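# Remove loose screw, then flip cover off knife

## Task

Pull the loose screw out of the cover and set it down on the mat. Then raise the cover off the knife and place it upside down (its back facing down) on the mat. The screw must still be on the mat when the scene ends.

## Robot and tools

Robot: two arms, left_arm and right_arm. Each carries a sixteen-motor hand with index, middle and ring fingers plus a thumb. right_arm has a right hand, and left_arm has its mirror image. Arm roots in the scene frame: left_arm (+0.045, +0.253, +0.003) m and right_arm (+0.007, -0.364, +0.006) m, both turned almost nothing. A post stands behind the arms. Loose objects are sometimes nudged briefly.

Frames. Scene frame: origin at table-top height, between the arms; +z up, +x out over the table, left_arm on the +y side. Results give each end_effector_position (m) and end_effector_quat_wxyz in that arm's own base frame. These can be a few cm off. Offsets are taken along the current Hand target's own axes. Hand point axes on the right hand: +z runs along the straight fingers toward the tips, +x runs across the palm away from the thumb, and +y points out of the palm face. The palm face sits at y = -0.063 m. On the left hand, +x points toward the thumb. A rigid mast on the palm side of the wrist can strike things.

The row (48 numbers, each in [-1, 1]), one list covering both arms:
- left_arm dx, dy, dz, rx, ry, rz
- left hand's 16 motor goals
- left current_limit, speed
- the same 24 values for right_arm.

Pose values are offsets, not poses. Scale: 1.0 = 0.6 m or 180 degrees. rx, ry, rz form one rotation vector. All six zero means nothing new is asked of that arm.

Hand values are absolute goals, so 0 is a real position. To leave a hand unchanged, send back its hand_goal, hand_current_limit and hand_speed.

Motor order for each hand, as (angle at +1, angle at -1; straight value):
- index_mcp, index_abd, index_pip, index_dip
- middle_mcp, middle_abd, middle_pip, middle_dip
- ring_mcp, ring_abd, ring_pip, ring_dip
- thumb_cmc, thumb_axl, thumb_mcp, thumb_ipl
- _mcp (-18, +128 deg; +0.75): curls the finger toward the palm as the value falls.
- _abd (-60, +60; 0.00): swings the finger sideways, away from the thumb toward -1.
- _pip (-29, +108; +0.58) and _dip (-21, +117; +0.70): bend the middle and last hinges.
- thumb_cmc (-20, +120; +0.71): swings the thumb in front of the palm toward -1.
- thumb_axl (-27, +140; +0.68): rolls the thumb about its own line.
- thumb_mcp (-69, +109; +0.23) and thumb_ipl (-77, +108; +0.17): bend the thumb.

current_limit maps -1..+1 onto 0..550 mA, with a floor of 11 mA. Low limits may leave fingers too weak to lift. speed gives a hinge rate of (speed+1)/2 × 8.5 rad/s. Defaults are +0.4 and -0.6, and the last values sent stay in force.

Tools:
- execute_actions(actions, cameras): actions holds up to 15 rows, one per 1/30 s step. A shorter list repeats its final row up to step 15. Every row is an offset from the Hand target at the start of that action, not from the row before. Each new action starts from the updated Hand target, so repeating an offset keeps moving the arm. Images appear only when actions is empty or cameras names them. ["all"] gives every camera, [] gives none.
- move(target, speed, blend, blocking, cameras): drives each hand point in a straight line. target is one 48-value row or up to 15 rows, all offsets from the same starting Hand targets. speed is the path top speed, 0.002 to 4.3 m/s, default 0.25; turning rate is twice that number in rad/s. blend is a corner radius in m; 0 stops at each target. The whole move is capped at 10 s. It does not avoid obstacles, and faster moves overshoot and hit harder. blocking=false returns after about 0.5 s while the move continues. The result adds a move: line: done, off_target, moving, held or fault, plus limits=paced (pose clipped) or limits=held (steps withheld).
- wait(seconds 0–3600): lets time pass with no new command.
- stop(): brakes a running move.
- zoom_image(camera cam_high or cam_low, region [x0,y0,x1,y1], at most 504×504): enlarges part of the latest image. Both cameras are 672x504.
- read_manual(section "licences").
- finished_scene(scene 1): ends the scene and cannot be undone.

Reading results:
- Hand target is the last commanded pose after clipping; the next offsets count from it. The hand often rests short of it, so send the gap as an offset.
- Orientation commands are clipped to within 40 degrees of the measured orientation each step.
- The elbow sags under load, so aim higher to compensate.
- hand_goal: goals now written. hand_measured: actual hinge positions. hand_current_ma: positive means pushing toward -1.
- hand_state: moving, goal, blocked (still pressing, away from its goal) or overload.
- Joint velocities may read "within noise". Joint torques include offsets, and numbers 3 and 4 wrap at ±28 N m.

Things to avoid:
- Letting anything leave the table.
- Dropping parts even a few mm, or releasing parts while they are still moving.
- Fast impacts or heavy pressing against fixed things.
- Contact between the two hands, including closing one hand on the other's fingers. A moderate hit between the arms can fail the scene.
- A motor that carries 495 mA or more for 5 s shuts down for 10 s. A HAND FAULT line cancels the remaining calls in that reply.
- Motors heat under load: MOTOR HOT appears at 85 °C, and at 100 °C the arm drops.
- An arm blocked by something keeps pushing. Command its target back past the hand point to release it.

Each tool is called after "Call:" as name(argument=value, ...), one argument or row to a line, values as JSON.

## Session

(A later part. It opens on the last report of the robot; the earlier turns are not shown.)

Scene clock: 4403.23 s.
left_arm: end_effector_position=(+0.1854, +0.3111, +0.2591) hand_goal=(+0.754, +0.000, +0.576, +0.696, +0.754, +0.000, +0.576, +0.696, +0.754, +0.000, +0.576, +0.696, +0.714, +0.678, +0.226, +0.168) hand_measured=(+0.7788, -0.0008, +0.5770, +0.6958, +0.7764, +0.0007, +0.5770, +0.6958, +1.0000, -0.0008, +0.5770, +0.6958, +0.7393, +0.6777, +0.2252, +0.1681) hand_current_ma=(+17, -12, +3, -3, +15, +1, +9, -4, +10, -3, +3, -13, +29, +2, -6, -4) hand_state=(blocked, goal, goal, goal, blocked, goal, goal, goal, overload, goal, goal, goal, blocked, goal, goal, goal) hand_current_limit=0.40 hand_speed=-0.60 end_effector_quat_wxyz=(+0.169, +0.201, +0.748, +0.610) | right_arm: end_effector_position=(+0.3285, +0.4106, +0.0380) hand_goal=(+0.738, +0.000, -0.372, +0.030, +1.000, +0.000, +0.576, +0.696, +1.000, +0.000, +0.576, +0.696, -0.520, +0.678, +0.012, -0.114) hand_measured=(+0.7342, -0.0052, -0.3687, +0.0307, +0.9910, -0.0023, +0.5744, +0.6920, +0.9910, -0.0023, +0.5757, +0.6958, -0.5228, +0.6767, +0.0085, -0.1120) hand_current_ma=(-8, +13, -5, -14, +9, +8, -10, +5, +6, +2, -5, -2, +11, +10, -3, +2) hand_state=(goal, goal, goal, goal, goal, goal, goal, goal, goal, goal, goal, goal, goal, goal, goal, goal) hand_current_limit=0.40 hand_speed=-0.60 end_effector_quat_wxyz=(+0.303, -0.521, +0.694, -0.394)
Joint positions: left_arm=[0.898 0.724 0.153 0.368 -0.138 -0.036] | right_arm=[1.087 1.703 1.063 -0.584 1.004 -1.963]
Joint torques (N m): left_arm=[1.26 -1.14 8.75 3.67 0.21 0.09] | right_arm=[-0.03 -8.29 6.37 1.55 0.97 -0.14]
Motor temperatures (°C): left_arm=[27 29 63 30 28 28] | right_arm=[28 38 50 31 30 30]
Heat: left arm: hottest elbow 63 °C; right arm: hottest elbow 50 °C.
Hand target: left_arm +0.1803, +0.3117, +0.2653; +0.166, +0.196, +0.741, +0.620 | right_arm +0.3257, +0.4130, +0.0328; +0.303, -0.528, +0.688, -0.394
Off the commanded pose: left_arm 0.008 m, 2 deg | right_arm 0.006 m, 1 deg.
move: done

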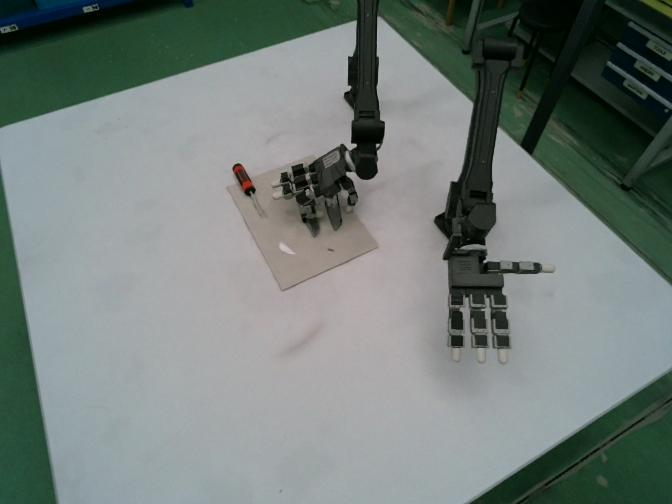

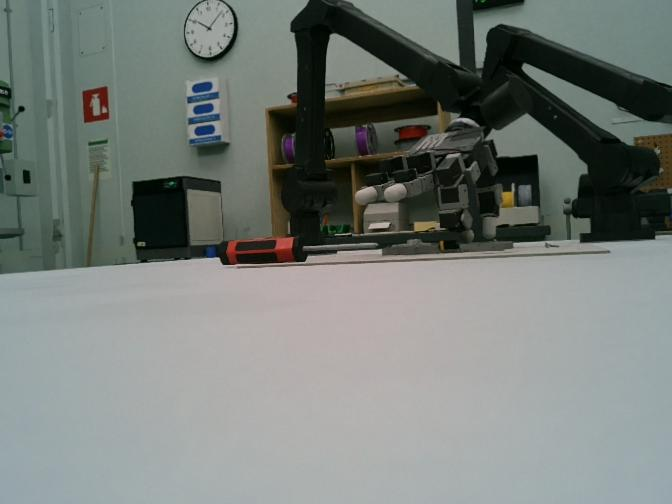

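Call:
move(
  target=[0,0,0,0,0,0,0.754,0,0.576,0.696,0.754,0,0.576,0.696,0.754,0,0.576,0.696,0.714,0.678,0.226,0.168,0.4,-0.6,0,0,0,0,0,0,0.811,0,-0.778,0.646,1.0,0,0.576,0.696,1.0,0,0.576,0.696,-0.52,0.678,0.011,-0.1135,0.4,-0.6],
  speed=0.06,
  cameras=["all"],
)

Call:
zoom_image(
  camera="cam_high",
  region=[290, 170, 370, 250],
)

Call:
zoom_image(
  camera="cam_low",
  region=[420, 190, 510, 260],
)

Scene clock: 4427.00 s.
left_arm: end_effector_position=(+0.1854, +0.3111, +0.2591) hand_goal=(+0.754, +0.000, +0.576, +0.696, +0.754, +0.000, +0.576, +0.696, +0.754, +0.000, +0.576, +0.696, +0.714, +0.678, +0.226, +0.168) hand_measured=(+0.7788, -0.0008, +0.5770, +0.6958, +0.7764, +0.0007, +0.5770, +0.6958, +1.0000, -0.0008, +0.5770, +0.6971, +0.7393, +0.6777, +0.2252, +0.1681) hand_current_ma=(+13, -5, +5, -2, +18, +10, +10, +0, +5, +3, +3, -7, +23, -1, -6, -8) hand_state=(blocked, goal, goal, goal, blocked, goal, goal, goal, overload, goal, goal, goal, blocked, goal, goal, goal) hand_current_limit=0.40 hand_speed=-0.60 end_effector_quat_wxyz=(+0.169, +0.201, +0.748, +0.610) | right_arm: end_effector_position=(+0.3285, +0.4106, +0.0380) hand_goal=(+0.812, +0.000, -0.778, +0.646, +1.000, +0.000, +0.576, +0.696, +1.000, +0.000, +0.576, +0.696, -0.520, +0.678, +0.012, -0.114) hand_measured=(+0.8005, -0.0037, -0.7767, +0.6461, +0.9910, -0.0023, +0.5744, +0.6920, +0.9910, -0.0023, +0.5757, +0.6958, -0.5228, +0.6767, +0.0075, -0.1130) hand_current_ma=(-13, +10, -3, -6, +8, +9, -11, +1, +6, +5, -3, -5, +4, +9, -3, +5) hand_state=(goal, goal, goal, goal, goal, goal, goal, goal, goal, goal, goal, goal, goal, goal, goal, goal) hand_current_limit=0.40 hand_speed=-0.60 end_effector_quat_wxyz=(+0.303, -0.521, +0.694, -0.394)
Joint positions: left_arm=[0.898 0.724 0.153 0.368 -0.138 -0.036] | right_arm=[1.087 1.703 1.063 -0.584 1.004 -1.963]
Joint torques (N m): left_arm=[1.44 -1.9 8.98 3.6 0.19 0.07] | right_arm=[-0.03 -8.23 6.38 1.54 0.98 -0.15]
Motor temperatures (°C): left_arm=[27 29 63 30 28 28] | right_arm=[28 38 48 31 30 30]
Heat: left arm: hottest elbow 63 °C; right arm: hottest elbow 48 °C.
Hand target: left_arm +0.1803, +0.3117, +0.2653; +0.166, +0.196, +0.741, +0.620 | right_arm +0.3257, +0.4130, +0.0328; +0.303, -0.528, +0.688, -0.394
Off the commanded pose: left_arm 0.008 m, 2 deg | right_arm 0.006 m, 1 deg.
move: done

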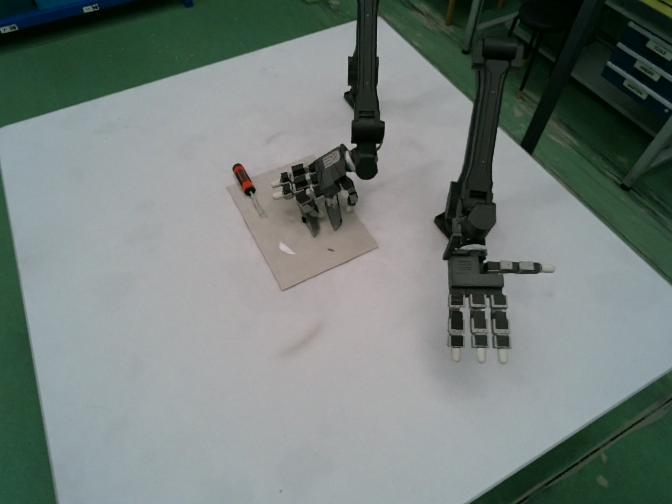

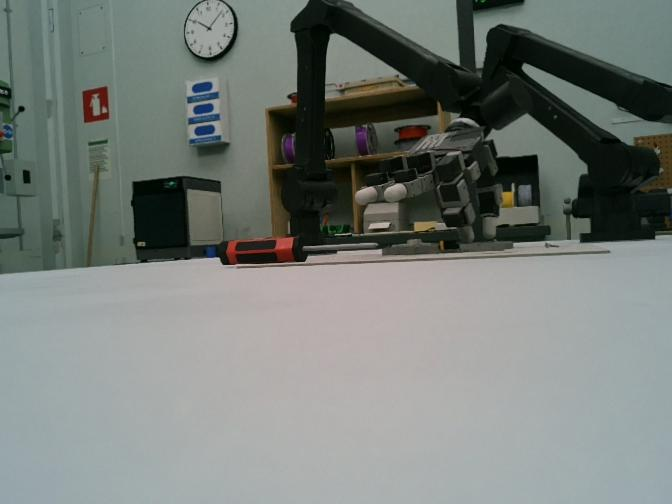

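Scaled by 6.300 from the camera's image (finer frame: 960x720).

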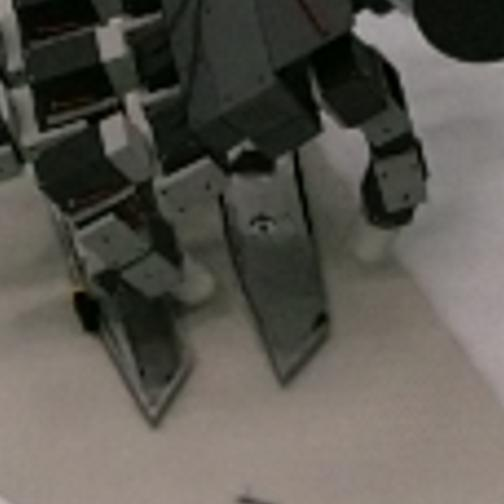

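Scaled by 5.600 from the camera's image (finer frame: 960x720).

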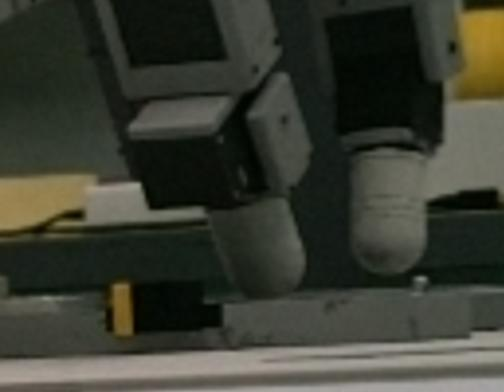

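Call:
move(
  target=[0,0,0,0,0,0,0.754,0,0.576,0.696,0.754,0,0.576,0.696,0.754,0,0.576,0.696,0.714,0.678,0.226,0.168,0.4,-0.6,0,0.0144,0.0083,0,0,0,0.811,0,-0.778,0.646,1.0,0,0.576,0.696,1.0,0,0.576,0.696,-0.52,0.678,0.011,-0.1135,0.4,-0.6],
  speed=0.03,
  cameras=["all"],
)

Call:
zoom_image(
  camera="cam_high",
  region=[290, 170, 370, 250],
)

Call:
zoom_image(
  camera="cam_low",
  region=[420, 190, 510, 260],
)

Scene clock: 4436.67 s.
left_arm: end_effector_position=(+0.1854, +0.3111, +0.2591) hand_goal=(+0.754, +0.000, +0.576, +0.696, +0.754, +0.000, +0.576, +0.696, +0.754, +0.000, +0.576, +0.696, +0.714, +0.678, +0.226, +0.168) hand_measured=(+0.7788, -0.0008, +0.5770, +0.6958, +0.7764, +0.0007, +0.5770, +0.6958, +1.0000, -0.0008, +0.5770, +0.6958, +0.7393, +0.6767, +0.2252, +0.1681) hand_current_ma=(+16, -7, +2, -6, +15, +5, +6, -4, +5, -2, +6, -11, +26, +3, -8, -10) hand_state=(blocked, goal, goal, goal, blocked, goal, goal, goal, overload, goal, goal, goal, blocked, goal, goal, goal) hand_current_limit=0.40 hand_speed=-0.60 end_effector_quat_wxyz=(+0.169, +0.201, +0.748, +0.610) | right_arm: end_effector_position=(+0.3286, +0.4108, +0.0288) hand_goal=(+0.812, +0.000, -0.778, +0.646, +1.000, +0.000, +0.576, +0.696, +1.000, +0.000, +0.576, +0.696, -0.520, +0.678, +0.012, -0.114) hand_measured=(+0.8005, -0.0052, -0.7819, +0.6461, +0.9910, -0.0023, +0.5744, +0.6920, +0.9910, -0.0023, +0.5770, +0.6958, -0.5228, +0.6767, +0.0085, -0.1130) hand_current_ma=(-9, +9, -7, -6, +2, +6, -7, +2, +5, +6, -2, -2, +8, +6, -3, +3) hand_state=(goal, goal, goal, goal, goal, goal, goal, goal, goal, goal, goal, goal, goal, goal, goal, goal) hand_current_limit=0.40 hand_speed=-0.60 end_effector_quat_wxyz=(+0.303, -0.521, +0.694, -0.394)
Joint positions: left_arm=[0.898 0.724 0.153 0.368 -0.138 -0.036] | right_arm=[1.087 1.719 1.054 -0.559 1.004 -1.963]
Joint torques (N m): left_arm=[1.38 -1.32 8.94 3.69 0.23 0.08] | right_arm=[-0.03 -8.23 6.23 1.62 0.98 -0.15]
Motor temperatures (°C): left_arm=[27 29 63 30 28 28] | right_arm=[28 38 47 31 30 30]
Heat: left arm: hottest elbow 63 °C; right arm: hottest elbow 47 °C.
Hand target: left_arm +0.1803, +0.3117, +0.2653; +0.166, +0.196, +0.741, +0.620 | right_arm +0.3257, +0.4129, +0.0228; +0.303, -0.528, +0.688, -0.394
Off the commanded pose: left_arm 0.008 m, 2 deg | right_arm 0.007 m, 1 deg.
move: done

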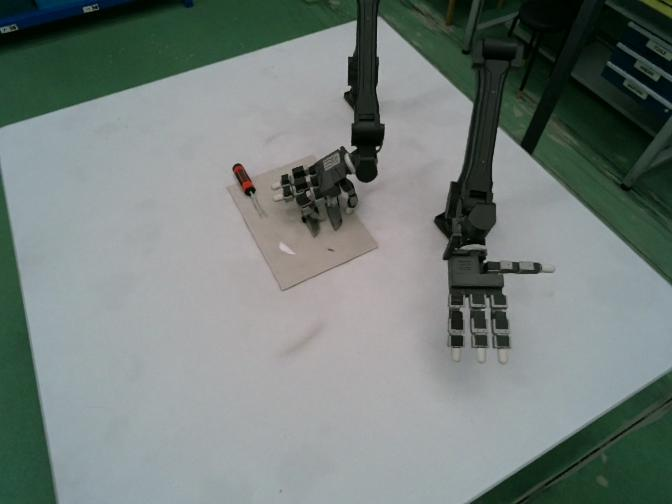

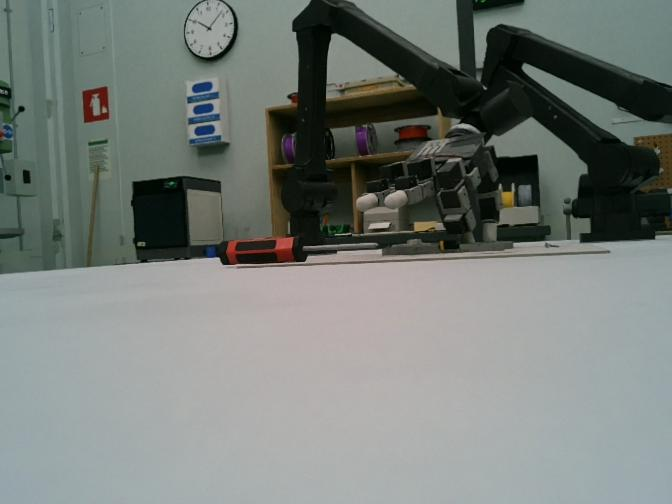

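Scaled by 6.300 from the camera's image (finer frame: 960x720).

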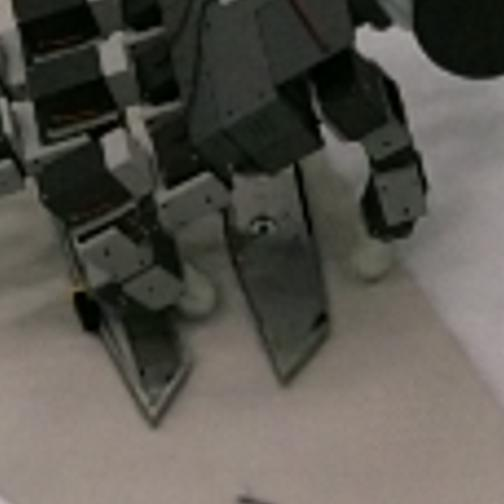

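Scaled by 5.600 from the camera's image (finer frame: 960x720).

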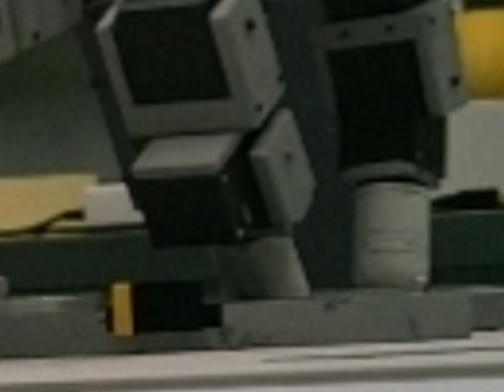

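Call:
move(
  target=[0,0,0,0,0,0,0.754,0,0.576,0.696,0.754,0,0.576,0.696,0.754,0,0.576,0.696,0.714,0.678,0.226,0.168,0.4,-0.6,0,0.0058,0.0033,0,0,0,0.811,0,-0.778,0.646,1.0,0,0.576,0.696,1.0,0,0.576,0.696,-0.52,0.678,0.011,-0.1135,0.4,-0.6],
  speed=0.02,
  cameras=[],
)

Scene clock: 4445.83 s.
left_arm: end_effector_position=(+0.1854, +0.3111, +0.2591) hand_goal=(+0.754, +0.000, +0.576, +0.696, +0.754, +0.000, +0.576, +0.696, +0.754, +0.000, +0.576, +0.696, +0.714, +0.678, +0.226, +0.168) hand_measured=(+0.7788, -0.0008, +0.5770, +0.6958, +0.7764, +0.0007, +0.5770, +0.6958, +0.9995, -0.0008, +0.5770, +0.6958, +0.7393, +0.6777, +0.2252, +0.1681) hand_current_ma=(+8, -11, +3, -5, +20, +7, +13, -1, +8, +0, +7, -8, +29, -6, -10, -7) hand_state=(blocked, goal, goal, goal, blocked, goal, goal, goal, overload, goal, goal, goal, blocked, goal, goal, goal) hand_current_limit=0.40 hand_speed=-0.60 end_effector_quat_wxyz=(+0.169, +0.201, +0.748, +0.610) | right_arm: end_effector_position=(+0.3292, +0.4127, +0.0275) hand_goal=(+0.812, +0.000, -0.778, +0.646, +1.000, +0.000, +0.576, +0.696, +1.000, +0.000, +0.576, +0.696, -0.520, +0.678, +0.012, -0.114) hand_measured=(+0.8005, -0.0037, -0.7819, +0.6461, +0.9910, -0.0023, +0.5744, +0.6920, +0.9910, -0.0023, +0.5757, +0.6958, -0.5228, +0.6767, +0.0095, -0.1120) hand_current_ma=(-6, +8, -3, -11, +5, +6, -8, +5, +6, +3, +0, +2, +7, +2, -5, +0) hand_state=(goal, goal, goal, goal, goal, goal, goal, goal, goal, goal, goal, goal, goal, goal, goal, goal) hand_current_limit=0.40 hand_speed=-0.60 end_effector_quat_wxyz=(+0.306, -0.520, +0.694, -0.393)
Joint positions: left_arm=[0.898 0.724 0.153 0.368 -0.138 -0.036] | right_arm=[1.088 1.723 1.054 -0.549 1.004 -1.963]
Joint torques (N m): left_arm=[1.67 -1.79 8.81 3.6 0.16 0.14] | right_arm=[-0.09 -8.06 5.97 1.57 0.98 -0.14]
Motor temperatures (°C): left_arm=[27 29 63 30 28 28] | right_arm=[28 37 47 31 30 30]
Heat: left arm: hottest elbow 63 °C; right arm: hottest elbow 47 °C.
Hand target: left_arm +0.1803, +0.3117, +0.2653; +0.166, +0.196, +0.741, +0.620 | right_arm +0.3255, +0.4130, +0.0187; +0.303, -0.528, +0.688, -0.394
Off the commanded pose: left_arm 0.008 m, 2 deg | right_arm 0.009 m, 1 deg.
move: done

Call:
move(
  target=[0,0,0,0,0,0,0.754,0,0.576,0.696,0.754,0,0.576,0.696,0.754,0,0.576,0.696,0.714,0.678,0.226,0.168,0.4,-0.6,0,0,0,0,0,0,0.64,0,-0.778,0.646,1.0,0,0.576,0.696,1.0,0,0.576,0.696,-0.52,0.678,-0.17,-0.1135,0.4,-0.9],
  speed=0.02,
  cameras=[],
)

Call:
wait(
  seconds=1,
  cameras=["all"],
)

Call:
zoom_image(
  camera="cam_high",
  region=[290, 170, 370, 250],
)

Call:
zoom_image(
  camera="cam_low",
  region=[420, 190, 510, 260],
)

Scene clock: 4453.23 s.
left_arm: end_effector_position=(+0.1854, +0.3111, +0.2591) hand_goal=(+0.754, +0.000, +0.576, +0.696, +0.754, +0.000, +0.576, +0.696, +0.754, +0.000, +0.576, +0.696, +0.714, +0.678, +0.226, +0.168) hand_measured=(+0.7788, -0.0008, +0.5770, +0.6958, +0.7764, +0.0007, +0.5770, +0.6971, +1.0000, +0.0007, +0.5770, +0.6958, +0.7381, +0.6767, +0.2252, +0.1672) hand_current_ma=(+11, -7, +5, -7, +16, +11, +13, -1, +9, -2, +0, -9, +27, -1, -9, -5) hand_state=(blocked, goal, goal, goal, blocked, goal, goal, goal, overload, goal, goal, goal, blocked, goal, goal, goal) hand_current_limit=0.40 hand_speed=-0.60 end_effector_quat_wxyz=(+0.169, +0.201, +0.748, +0.610) | right_arm: end_effector_position=(+0.3294, +0.4130, +0.0273) hand_goal=(+0.640, +0.000, -0.778, +0.646, +1.000, +0.000, +0.576, +0.696, +1.000, +0.000, +0.576, +0.696, -0.520, +0.678, -0.170, -0.114) hand_measured=(+0.6594, -0.0037, -0.7678, +0.6486, +0.9910, -0.0023, +0.5744, +0.6920, +0.9910, -0.0023, +0.5757, +0.6920, -0.5228, +0.6767, -0.1202, -0.1063) hand_current_ma=(-1, +8, -3, -12, +9, +6, -13, +3, +11, +4, -6, -1, +9, +9, +52, +4) hand_state=(goal, goal, goal, goal, goal, goal, goal, goal, goal, goal, goal, goal, goal, goal, blocked, goal) hand_current_limit=0.40 hand_speed=-0.90 end_effector_quat_wxyz=(+0.306, -0.520, +0.694, -0.393)
Joint positions: left_arm=[0.898 0.724 0.153 0.368 -0.138 -0.036] | right_arm=[1.088 1.724 1.054 -0.547 1.004 -1.963]
Joint torques (N m): left_arm=[1.61 -2.32 8.88 3.66 0.16 0.06] | right_arm=[-0.09 -8.12 5.96 1.51 0.95 -0.15]
Motor temperatures (°C): left_arm=[27 29 63 30 28 28] | right_arm=[28 37 47 31 30 30]
Heat: left arm: hottest elbow 63 °C; right arm: hottest elbow 47 °C.
Hand target: left_arm +0.1803, +0.3117, +0.2653; +0.166, +0.196, +0.741, +0.620 | right_arm +0.3255, +0.4130, +0.0188; +0.303, -0.528, +0.688, -0.394
Off the commanded pose: left_arm 0.008 m, 2 deg | right_arm 0.009 m, 1 deg.
move: done

Scene clock: 4454.23 s.
left_arm: end_effector_position=(+0.1854, +0.3111, +0.2591) hand_goal=(+0.754, +0.000, +0.576, +0.696, +0.754, +0.000, +0.576, +0.696, +0.754, +0.000, +0.576, +0.696, +0.714, +0.678, +0.226, +0.168) hand_measured=(+0.7788, +0.0007, +0.5770, +0.6958, +0.7764, +0.0007, +0.5770, +0.6958, +0.9995, +0.0007, +0.5770, +0.6958, +0.7393, +0.6777, +0.2252, +0.1681) hand_current_ma=(+16, -9, +5, -11, +18, +5, +12, -5, +7, -3, +4, -9, +28, -2, -11, -4) hand_state=(blocked, goal, goal, goal, blocked, goal, goal, goal, overload, goal, goal, goal, blocked, goal, goal, goal) hand_current_limit=0.40 hand_speed=-0.60 end_effector_quat_wxyz=(+0.169, +0.201, +0.748, +0.610) | right_arm: end_effector_position=(+0.3294, +0.4130, +0.0273) hand_goal=(+0.640, +0.000, -0.778, +0.646, +1.000, +0.000, +0.576, +0.696, +1.000, +0.000, +0.576, +0.696, -0.520, +0.678, -0.170, -0.114) hand_measured=(+0.6594, -0.0052, -0.7690, +0.6486, +0.9910, -0.0037, +0.5744, +0.6920, +0.9910, -0.0023, +0.5757, +0.6932, -0.5228, +0.6767, -0.1202, -0.1063) hand_current_ma=(+1, +13, -3, -10, +5, +6, -9, +5, +8, +6, -1, +0, +13, +6, +54, +9) hand_state=(goal, goal, goal, goal, goal, goal, goal, goal, goal, goal, goal, goal, goal, goal, blocked, goal) hand_current_limit=0.40 hand_speed=-0.90 end_effector_quat_wxyz=(+0.306, -0.520, +0.694, -0.393)
Joint positions: left_arm=[0.898 0.724 0.153 0.368 -0.138 -0.036] | right_arm=[1.088 1.724 1.054 -0.547 1.004 -1.963]
Joint torques (N m): left_arm=[1.55 -1.85 8.91 3.66 0.2 0.1] | right_arm=[-0.09 -8.23 5.96 1.5 0.95 -0.15]
Motor temperatures (°C): left_arm=[27 29 63 30 28 28] | right_arm=[28 37 47 31 30 30]
Heat: left arm: hottest elbow 63 °C; right arm: hottest elbow 47 °C.
Hand target: left_arm +0.1803, +0.3117, +0.2653; +0.166, +0.196, +0.741, +0.620 | right_arm +0.3255, +0.4130, +0.0188; +0.303, -0.528, +0.688, -0.394
Off the commanded pose: left_arm 0.008 m, 2 deg | right_arm 0.009 m, 1 deg.
wait: 1.00 s; at rest by 0.17 s

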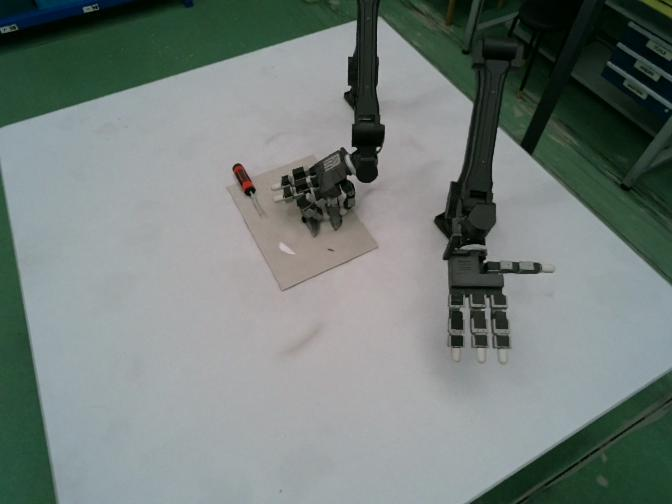

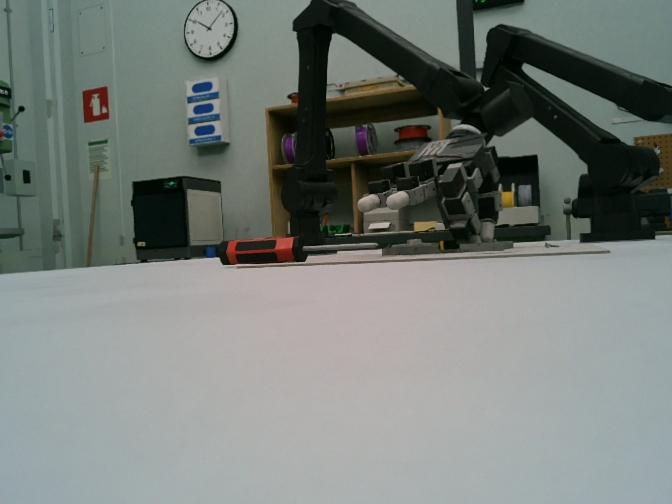

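Scaled by 6.300 from the camera's image (finer frame: 960x720).

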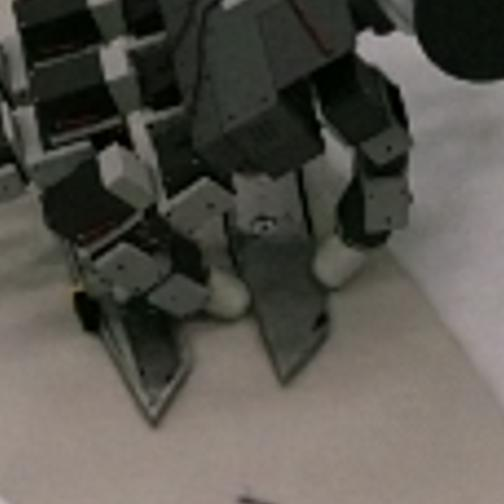

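Scaled by 5.600 from the camera's image (finer frame: 960x720).

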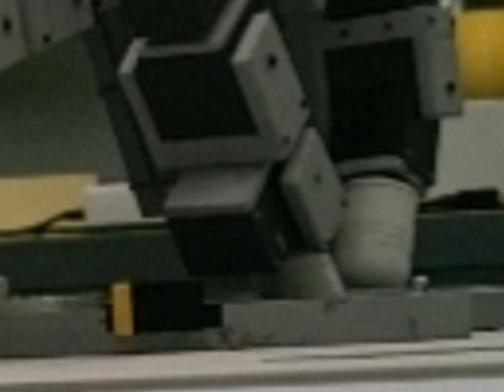

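Call:
move(
  target=[0,0,0,0,0,0,0.754,0,0.576,0.696,0.754,0,0.576,0.696,0.754,0,0.576,0.696,0.714,0.678,0.226,0.168,0.4,-0.6,0,0,0,0,0,0,0.41,0,-0.94,0.56,1.0,0,0.576,0.696,1.0,0,0.576,0.696,-0.52,0.678,-0.33,-0.21,0.6,-0.92],
  speed=0.02,
  cameras=[],
)

Call:
wait(
  seconds=1,
  cameras=["all"],
)

Call:
zoom_image(
  camera="cam_high",
  region=[290, 170, 370, 250],
)

Call:
zoom_image(
  camera="cam_low",
  region=[420, 190, 510, 260],
)

Scene clock: 4470.83 s.
left_arm: end_effector_position=(+0.1854, +0.3111, +0.2591) hand_goal=(+0.754, +0.000, +0.576, +0.696, +0.754, +0.000, +0.576, +0.696, +0.754, +0.000, +0.576, +0.696, +0.714, +0.678, +0.226, +0.168) hand_measured=(+0.7788, -0.0008, +0.5770, +0.6958, +0.7764, +0.0007, +0.5770, +0.6958, +0.9995, -0.0008, +0.5770, +0.6958, +0.7381, +0.6777, +0.2262, +0.1681) hand_current_ma=(+12, -3, +4, -6, +18, +7, +7, -9, +7, +2, +7, -7, +25, +2, -8, -5) hand_state=(blocked, goal, goal, goal, blocked, goal, goal, goal, overload, goal, goal, goal, blocked, goal, goal, goal) hand_current_limit=0.40 hand_speed=-0.60 end_effector_quat_wxyz=(+0.169, +0.201, +0.748, +0.610) | right_arm: end_effector_position=(+0.3299, +0.4129, +0.0268) hand_goal=(+0.410, +0.000, -0.940, +0.560, +1.000, +0.000, +0.576, +0.696, +1.000, +0.000, +0.576, +0.696, -0.520, +0.678, -0.330, -0.210) hand_measured=(+0.5870, +0.0007, -0.8281, +0.5875, +0.9910, -0.0023, +0.5744, +0.6920, +0.9910, +0.0021, +0.5757, +0.6932, -0.5215, +0.6820, -0.2271, -0.1835) hand_current_ma=(+132, +10, +160, +5, +9, +6, -10, +2, +11, +4, +1, -1, +8, +4, +97, +25) hand_state=(moving, goal, moving, blocked, goal, goal, goal, goal, goal, goal, goal, goal, goal, goal, moving, blocked) hand_current_limit=0.60 hand_speed=-0.92 end_effector_quat_wxyz=(+0.307, -0.519, +0.695, -0.393)
Joint positions: left_arm=[0.898 0.724 0.153 0.368 -0.138 -0.036] | right_arm=[1.087 1.724 1.052 -0.543 1.004 -1.963]
Joint torques (N m): left_arm=[2.02 -1.26 8.88 3.89 0.16 0.09] | right_arm=[-0.03 -8.23 6.04 1.36 0.94 -0.15]
Motor temperatures (°C): left_arm=[27 29 63 30 28 28] | right_arm=[28 37 47 31 30 30]
Heat: left arm: hottest elbow 63 °C; right arm: hottest elbow 47 °C.
Hand target: left_arm +0.1803, +0.3117, +0.2653; +0.166, +0.196, +0.741, +0.620 | right_arm +0.3257, +0.4129, +0.0189; +0.303, -0.528, +0.688, -0.394
Off the commanded pose: left_arm 0.008 m, 2 deg | right_arm 0.009 m, 1 deg.
move: done

Scene clock: 4471.83 s.
left_arm: end_effector_position=(+0.1854, +0.3111, +0.2591) hand_goal=(+0.754, +0.000, +0.576, +0.696, +0.754, +0.000, +0.576, +0.696, +0.754, +0.000, +0.576, +0.696, +0.714, +0.678, +0.226, +0.168) hand_measured=(+0.7788, +0.0007, +0.5770, +0.6971, +0.7764, +0.0007, +0.5770, +0.6958, +1.0000, -0.0008, +0.5770, +0.6958, +0.7381, +0.6777, +0.2252, +0.1672) hand_current_ma=(+11, -7, +7, -9, +18, +7, +10, -2, +11, -2, +5, -11, +29, -2, -3, -7) hand_state=(blocked, goal, goal, goal, blocked, goal, goal, goal, overload, goal, goal, goal, blocked, goal, goal, goal) hand_current_limit=0.40 hand_speed=-0.60 end_effector_quat_wxyz=(+0.169, +0.201, +0.748, +0.610) | right_arm: end_effector_position=(+0.3299, +0.4129, +0.0268) hand_goal=(+0.410, +0.000, -0.940, +0.560, +1.000, +0.000, +0.576, +0.696, +1.000, +0.000, +0.576, +0.696, -0.520, +0.678, -0.330, -0.210) hand_measured=(+0.5810, -0.0008, -0.8268, +0.5939, +0.9910, -0.0023, +0.5744, +0.6920, +0.9898, +0.0021, +0.5757, +0.6932, -0.5228, +0.6809, -0.2261, -0.1835) hand_current_ma=(+425, +10, +166, +5, +4, +3, -10, +1, +11, +6, -1, -4, +9, +8, +234, +20) hand_state=(blocked, goal, blocked, blocked, goal, goal, goal, goal, goal, goal, goal, goal, goal, goal, blocked, blocked) hand_current_limit=0.60 hand_speed=-0.92 end_effector_quat_wxyz=(+0.307, -0.519, +0.695, -0.393)
Joint positions: left_arm=[0.898 0.724 0.153 0.368 -0.138 -0.036] | right_arm=[1.087 1.724 1.052 -0.543 1.004 -1.963]
Joint torques (N m): left_arm=[1.85 -1.9 8.75 3.6 0.15 0.12] | right_arm=[-0.09 -8.23 6.06 1.39 0.94 -0.15]
Motor temperatures (°C): left_arm=[27 29 63 30 28 28] | right_arm=[28 37 47 31 30 30]
Heat: left arm: hottest elbow 63 °C; right arm: hottest elbow 47 °C.
Hand target: left_arm +0.1803, +0.3117, +0.2653; +0.166, +0.196, +0.741, +0.620 | right_arm +0.3257, +0.4130, +0.0189; +0.303, -0.528, +0.688, -0.394
Off the commanded pose: left_arm 0.008 m, 2 deg | right_arm 0.009 m, 1 deg.
wait: 1.00 s; at rest by 0.17 s

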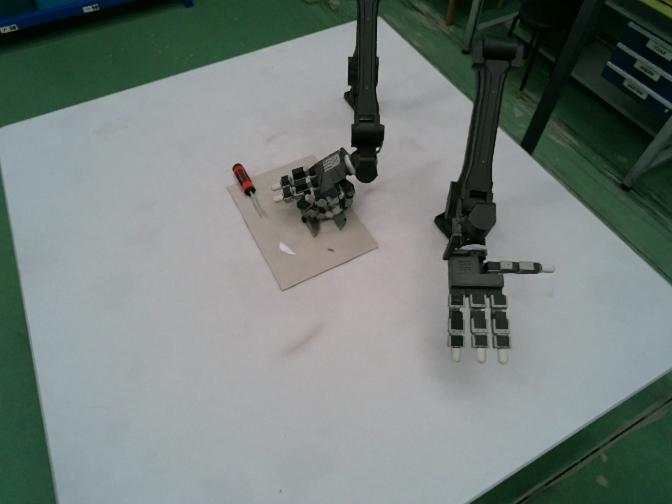

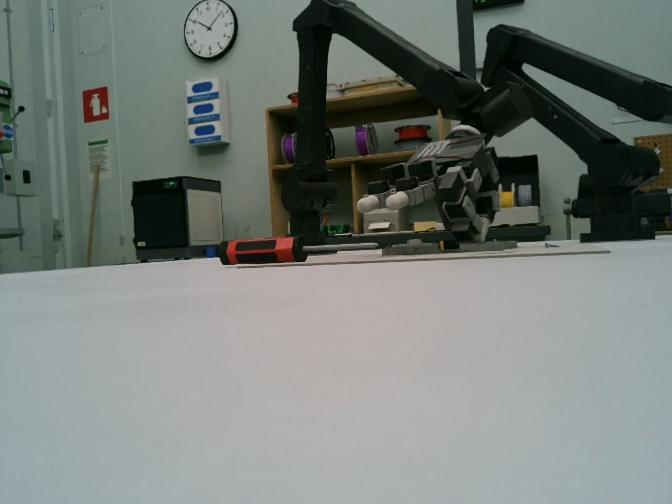

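Scaled by 6.300 from the camera's image (finer frame: 960x720).

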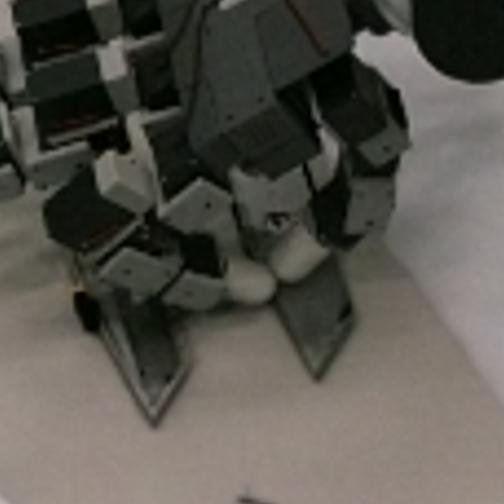

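Scaled by 5.600 from the camera's image (finer frame: 960x720).

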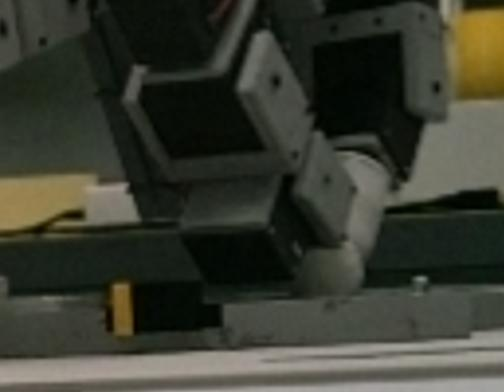

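Call:
move(
  target=[0,0,0,0,0,0,0.754,0,0.576,0.696,0.754,0,0.576,0.696,0.754,0,0.576,0.696,0.714,0.678,0.226,0.168,0.4,-0.6,0,0,0,0,0,0,0.75,0,-0.778,0.646,1.0,0,0.576,0.696,1.0,0,0.576,0.696,-0.52,0.678,0.05,-0.05,0.4,-0.9],
  speed=0.02,
  cameras=[],
)

Call:
move(
  target=[0,0,0,0,0,0,0.754,0,0.576,0.696,0.754,0,0.576,0.696,0.754,0,0.576,0.696,0.714,0.678,0.226,0.168,0.4,-0.6,0,-0.0722,-0.0417,0,0,0,0.836,0,-0.766,0.478,1.0,0,0.576,0.696,1.0,0,0.576,0.696,-0.52,0.678,-0.02,-0.027,0.4,-0.8],
  speed=0.06,
  cameras=["all"],
)

Call:
zoom_image(
  camera="cam_high",
  region=[280, 160, 370, 250],
)

Call:
zoom_image(
  camera="cam_low",
  region=[420, 170, 520, 260],
)

Scene clock: 4500.93 s.
left_arm: end_effector_position=(+0.1854, +0.3111, +0.2591) hand_goal=(+0.754, +0.000, +0.576, +0.696, +0.754, +0.000, +0.576, +0.696, +0.754, +0.000, +0.576, +0.696, +0.714, +0.678, +0.226, +0.168) hand_measured=(+0.7788, -0.0008, +0.5770, +0.6958, +0.7764, +0.0007, +0.5770, +0.6958, +1.0000, -0.0008, +0.5770, +0.6971, +0.7381, +0.6777, +0.2252, +0.1681) hand_current_ma=(+13, -8, +4, -4, +17, +7, +7, -5, +12, -1, +9, -7, +23, -1, -7, -5) hand_state=(blocked, goal, goal, goal, blocked, goal, goal, goal, overload, goal, goal, goal, blocked, goal, goal, goal) hand_current_limit=0.40 hand_speed=-0.60 end_effector_quat_wxyz=(+0.169, +0.201, +0.748, +0.610) | right_arm: end_effector_position=(+0.3342, +0.4116, +0.0292) hand_goal=(+0.750, +0.000, -0.778, +0.646, +1.000, +0.000, +0.576, +0.696, +1.000, +0.000, +0.576, +0.696, -0.520, +0.678, +0.050, -0.050) hand_measured=(+0.7354, +0.0007, -0.7780, +0.6486, +0.9910, -0.0023, +0.5744, +0.6907, +0.9898, +0.0007, +0.5757, +0.6920, -0.5240, +0.6756, -0.1845, -0.0930) hand_current_ma=(-10, +10, -4, -8, +4, +3, -13, +4, +8, +0, -5, +0, +8, +11, -389, -44) hand_state=(goal, goal, goal, goal, goal, goal, goal, goal, goal, goal, goal, goal, goal, goal, blocked, blocked) hand_current_limit=0.40 hand_speed=-0.90 end_effector_quat_wxyz=(+0.312, -0.512, +0.694, -0.399)
Joint positions: left_arm=[0.898 0.724 0.153 0.368 -0.138 -0.036] | right_arm=[1.085 1.724 1.052 -0.535 1.023 -1.963]
Joint torques (N m): left_arm=[1.26 -1.32 8.8 3.71 0.16 0.1] | right_arm=[0.21 -8.18 6.08 1.11 0.17 -0.15]
Motor temperatures (°C): left_arm=[27 29 63 30 28 28] | right_arm=[28 37 46 31 30 30]
Heat: left arm: hottest elbow 63 °C; right arm: hottest elbow 46 °C.
Hand target: left_arm +0.1803, +0.3117, +0.2653; +0.166, +0.196, +0.741, +0.620 | right_arm +0.3256, +0.4130, +0.0188; +0.303, -0.528, +0.688, -0.394
Off the commanded pose: left_arm 0.008 m, 2 deg | right_arm 0.013 m, 2 deg.
move: done

Scene clock: 4502.33 s.
left_arm: end_effector_position=(+0.1854, +0.3111, +0.2591) hand_goal=(+0.754, +0.000, +0.576, +0.696, +0.754, +0.000, +0.576, +0.696, +0.754, +0.000, +0.576, +0.696, +0.714, +0.678, +0.226, +0.168) hand_measured=(+0.7788, -0.0008, +0.5770, +0.6958, +0.7764, +0.0007, +0.5770, +0.6958, +1.0000, -0.0008, +0.5770, +0.6958, +0.7393, +0.6767, +0.2252, +0.1681) hand_current_ma=(+15, -13, +1, -3, +17, +3, +8, -5, +13, -6, +11, -15, +31, -4, -2, -5) hand_state=(blocked, goal, goal, goal, blocked, goal, goal, goal, overload, goal, goal, goal, blocked, goal, goal, goal) hand_current_limit=0.40 hand_speed=-0.60 end_effector_quat_wxyz=(+0.169, +0.201, +0.748, +0.610) | right_arm: end_effector_position=(+0.3210, +0.3955, +0.0445) hand_goal=(+0.836, +0.000, -0.766, +0.478, +1.000, +0.000, +0.576, +0.696, +1.000, +0.000, +0.576, +0.696, -0.520, +0.678, -0.020, -0.026) hand_measured=(+0.8210, +0.0007, -0.7678, +0.4805, +0.9898, -0.0023, +0.5744, +0.6920, +0.9898, +0.0007, +0.5757, +0.6920, -0.5228, +0.6756, -0.0232, -0.0291) hand_current_ma=(-9, +10, -3, -7, +4, +6, -11, +5, +3, +3, -5, -4, +9, +6, -2, +3) hand_state=(goal, goal, goal, goal, goal, goal, goal, goal, goal, goal, goal, goal, goal, goal, goal, goal) hand_current_limit=0.40 hand_speed=-0.80 end_effector_quat_wxyz=(+0.286, -0.531, +0.689, -0.402)
Joint positions: left_arm=[0.898 0.724 0.153 0.368 -0.138 -0.036] | right_arm=[1.087 1.674 1.052 -0.647 1.003 -1.965]
Joint torques (N m): left_arm=[1.2 -1.32 8.91 3.63 0.16 0.12] | right_arm=[-0.09 -10.23 9.76 0.42 1.01 -0.15]
Motor temperatures (°C): left_arm=[27 29 63 30 28 28] | right_arm=[28 37 47 31 30 30]
Heat: left arm: hottest elbow 63 °C; right arm: hottest elbow 47 °C.
Hand target: left_arm +0.1803, +0.3117, +0.2653; +0.166, +0.196, +0.741, +0.620 | right_arm +0.3260, +0.4128, +0.0688; +0.303, -0.528, +0.688, -0.394
Off the commanded pose: left_arm 0.008 m, 2 deg | right_arm 0.030 m, 2 deg.
move: off_target (right_arm)

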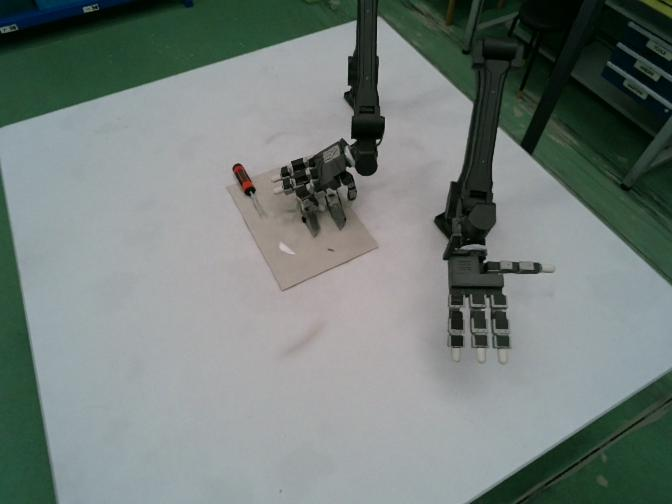

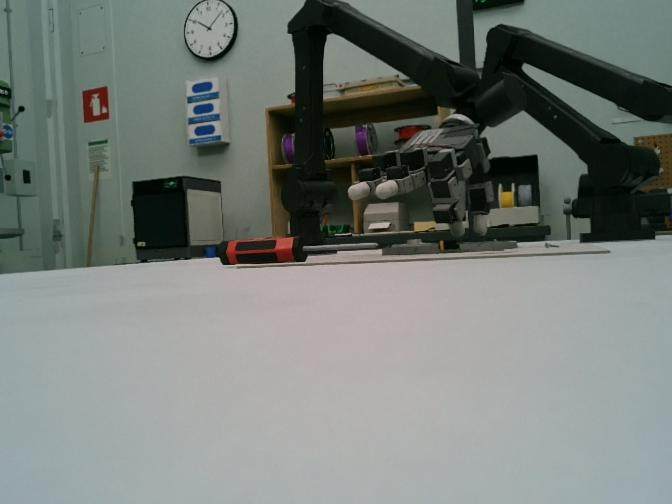

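Scaled by 5.600 from the camera's image (finer frame: 960x720).

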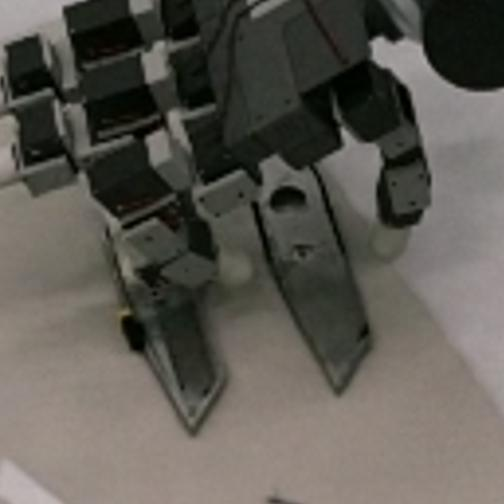

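Scaled by 5.040 from the camera's image (finer frame: 960x720).

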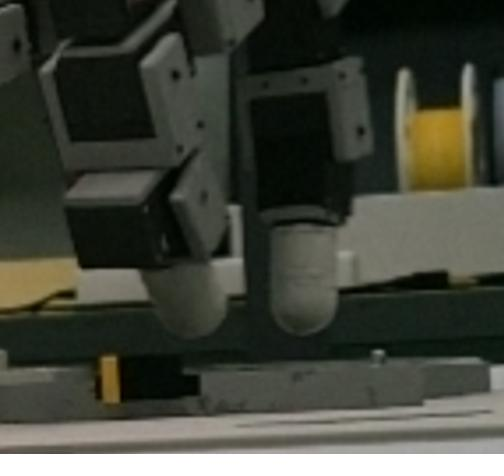

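Call:
move(
  target=[0,0,0,0,0,0,0.754,0,0.576,0.696,0.754,0,0.576,0.696,0.754,0,0.576,0.696,0.714,0.678,0.226,0.168,0.4,-0.6,0.0063,0.0588,0.0148,0,-0.0096,-0.0056,0.836,0,-0.766,0.478,1.0,0,0.576,0.696,1.0,0,0.576,0.696,-0.52,0.678,-0.02,-0.027,0.4,-0.8],
  speed=0.05,
  cameras=["all"],
)

Call:
zoom_image(
  camera="cam_high",
  region=[290, 170, 370, 250],
)

Call:
zoom_image(
  camera="cam_low",
  region=[420, 190, 510, 260],
)

Scene clock: 4513.87 s.
left_arm: end_effector_position=(+0.1854, +0.3111, +0.2591) hand_goal=(+0.754, +0.000, +0.576, +0.696, +0.754, +0.000, +0.576, +0.696, +0.754, +0.000, +0.576, +0.696, +0.714, +0.678, +0.226, +0.168) hand_measured=(+0.7788, +0.0007, +0.5770, +0.6958, +0.7764, +0.0007, +0.5770, +0.6958, +1.0000, -0.0008, +0.5770, +0.6958, +0.7393, +0.6767, +0.2252, +0.1672) hand_current_ma=(+15, -6, +7, -11, +15, +8, +12, -2, +8, -4, +5, -8, +24, -1, -12, -8) hand_state=(blocked, goal, goal, goal, blocked, goal, goal, goal, overload, goal, goal, goal, blocked, goal, goal, goal) hand_current_limit=0.40 hand_speed=-0.60 end_effector_quat_wxyz=(+0.169, +0.201, +0.748, +0.610) | right_arm: end_effector_position=(+0.3186, +0.4098, +0.0403) hand_goal=(+0.836, +0.000, -0.766, +0.478, +1.000, +0.000, +0.576, +0.696, +1.000, +0.000, +0.576, +0.696, -0.520, +0.678, -0.020, -0.026) hand_measured=(+0.8210, +0.0007, -0.7665, +0.4805, +0.9910, -0.0023, +0.5744, +0.6920, +0.9910, +0.0021, +0.5757, +0.6932, -0.5228, +0.6756, -0.0232, -0.0282) hand_current_ma=(-8, +6, -4, -9, +6, +4, -12, +2, +11, +8, +2, -1, +6, +5, -4, +0) hand_state=(goal, goal, goal, goal, goal, goal, goal, goal, goal, goal, goal, goal, goal, goal, goal, goal) hand_current_limit=0.40 hand_speed=-0.80 end_effector_quat_wxyz=(+0.311, -0.531, +0.685, -0.388)
Joint positions: left_arm=[0.898 0.724 0.153 0.368 -0.138 -0.036] | right_arm=[1.102 1.677 1.03 -0.549 0.998 -1.994]
Joint torques (N m): left_arm=[1.61 -1.14 8.91 3.56 0.14 0.11] | right_arm=[0.09 -7.82 6.3 1.59 0.94 -0.15]
Motor temperatures (°C): left_arm=[27 29 63 30 28 28] | right_arm=[28 37 48 31 30 30]
Heat: left arm: hottest elbow 63 °C; right arm: hottest elbow 48 °C.
Hand target: left_arm +0.1803, +0.3117, +0.2653; +0.166, +0.196, +0.741, +0.620 | right_arm +0.3151, +0.4118, +0.0339; +0.310, -0.540, +0.679, -0.389
Off the commanded pose: left_arm 0.008 m, 2 deg | right_arm 0.008 m, 1 deg.
move: done

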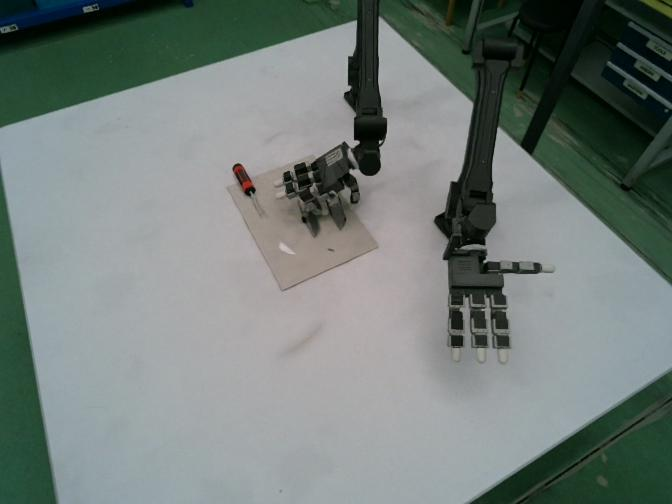

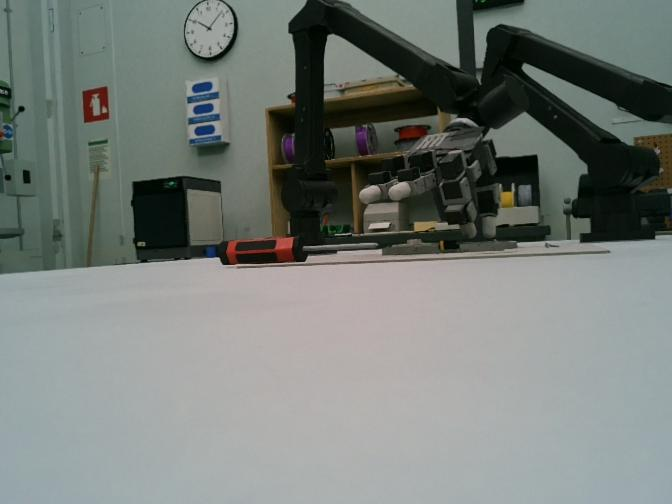

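Scaled by 6.300 from the camera's image (finer frame: 960x720).

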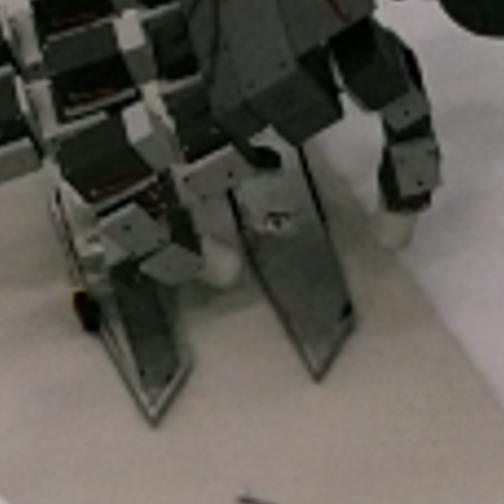

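Scaled by 5.600 from the camera's image (finer frame: 960x720).

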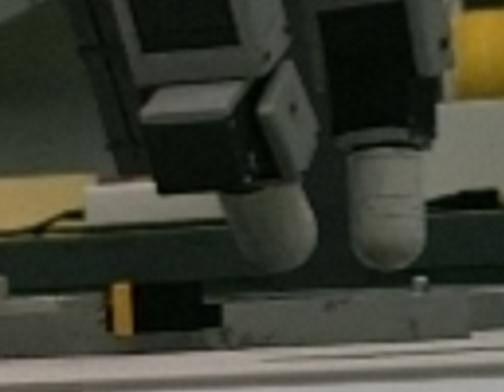

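Call:
move(
  target=[0,0,0,0,0,0,0.754,0,0.576,0.696,0.754,0,0.576,0.696,0.754,0,0.576,0.696,0.714,0.678,0.226,0.168,0.4,-0.6,-0.0012,0.0228,0.0187,0,0,0,0.80,0,-0.766,0.478,1.0,0,0.576,0.696,1.0,0,0.576,0.696,-0.52,0.678,-0.045,-0.027,0.4,-0.8],
  speed=0.03,
  cameras=["all"],
)

Call:
zoom_image(
  camera="cam_high",
  region=[290, 170, 370, 250],
)

Call:
zoom_image(
  camera="cam_low",
  region=[420, 190, 510, 260],
)

Scene clock: 4527.43 s.
left_arm: end_effector_position=(+0.1854, +0.3111, +0.2591) hand_goal=(+0.754, +0.000, +0.576, +0.696, +0.754, +0.000, +0.576, +0.696, +0.754, +0.000, +0.576, +0.696, +0.714, +0.678, +0.226, +0.168) hand_measured=(+0.7788, -0.0008, +0.5770, +0.6958, +0.7764, +0.0007, +0.5770, +0.6958, +0.9995, -0.0008, +0.5770, +0.6958, +0.7393, +0.6767, +0.2252, +0.1681) hand_current_ma=(+8, -9, +0, -4, +17, +8, +10, -6, +10, -2, +6, -11, +31, +1, -3, -7) hand_state=(blocked, goal, goal, goal, blocked, goal, goal, goal, overload, goal, goal, goal, blocked, goal, goal, goal) hand_current_limit=0.40 hand_speed=-0.60 end_effector_quat_wxyz=(+0.169, +0.201, +0.748, +0.610) | right_arm: end_effector_position=(+0.3196, +0.4122, +0.0243) hand_goal=(+0.800, +0.000, -0.766, +0.478, +1.000, +0.000, +0.576, +0.696, +1.000, +0.000, +0.576, +0.696, -0.520, +0.678, -0.044, -0.026) hand_measured=(+0.7933, +0.0007, -0.7678, +0.4805, +0.9898, -0.0023, +0.5744, +0.6920, +0.9898, +0.0007, +0.5757, +0.6932, -0.5266, +0.6767, -0.0420, -0.0282) hand_current_ma=(-6, +13, -2, -10, +8, +4, -13, +1, +5, +1, -2, -5, +10, +1, -5, +1) hand_state=(goal, goal, goal, goal, goal, goal, goal, goal, goal, goal, goal, goal, goal, goal, goal, goal) hand_current_limit=0.40 hand_speed=-0.80 end_effector_quat_wxyz=(+0.313, -0.533, +0.684, -0.387)
Joint positions: left_arm=[0.898 0.724 0.153 0.368 -0.138 -0.036] | right_arm=[1.102 1.707 1.018 -0.495 0.996 -2.005]
Joint torques (N m): left_arm=[1.38 -1.96 8.66 3.67 0.15 0.11] | right_arm=[-0.5 -7.82 6.08 1.61 0.93 -0.14]
Motor temperatures (°C): left_arm=[27 29 63 30 28 28] | right_arm=[28 37 47 31 30 30]
Heat: left arm: hottest elbow 63 °C; right arm: hottest elbow 47 °C.
Hand target: left_arm +0.1803, +0.3117, +0.2653; +0.166, +0.196, +0.741, +0.620 | right_arm +0.3181, +0.4120, +0.0166; +0.310, -0.540, +0.679, -0.389
Off the commanded pose: left_arm 0.008 m, 2 deg | right_arm 0.008 m, 1 deg.
move: done

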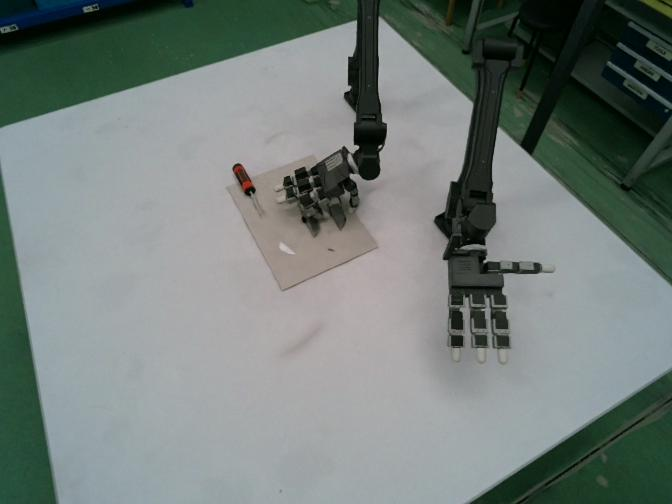

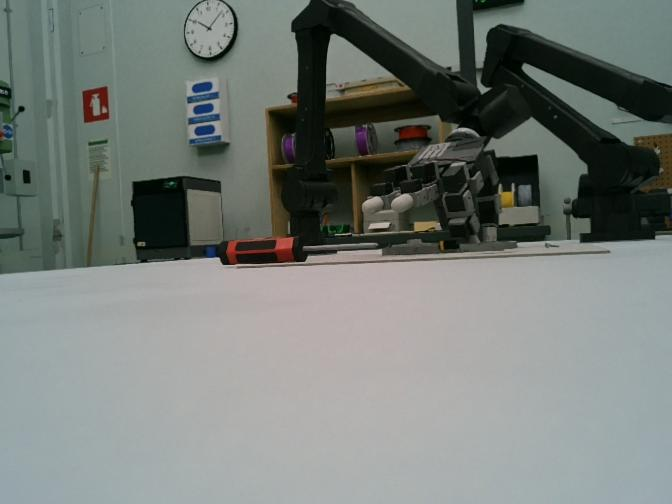

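Scaled by 6.300 from the camera's image (finer frame: 960x720).

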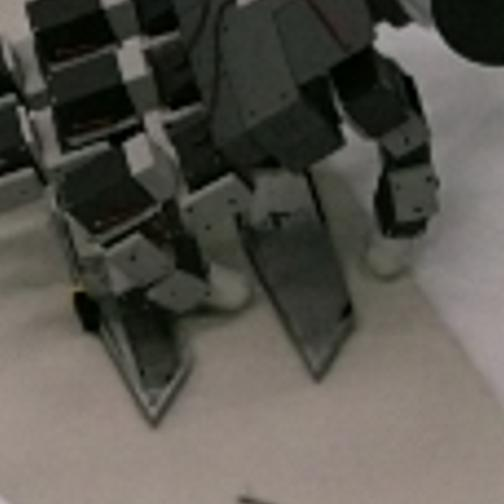

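Scaled by 5.600 from the camera's image (finer frame: 960x720).

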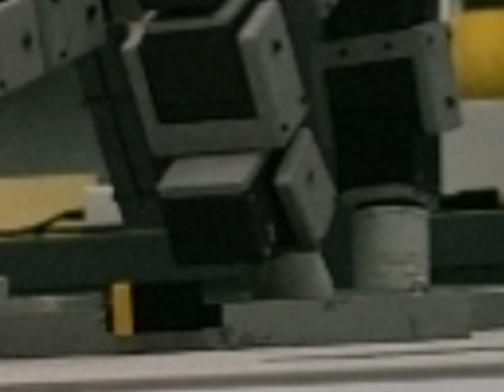

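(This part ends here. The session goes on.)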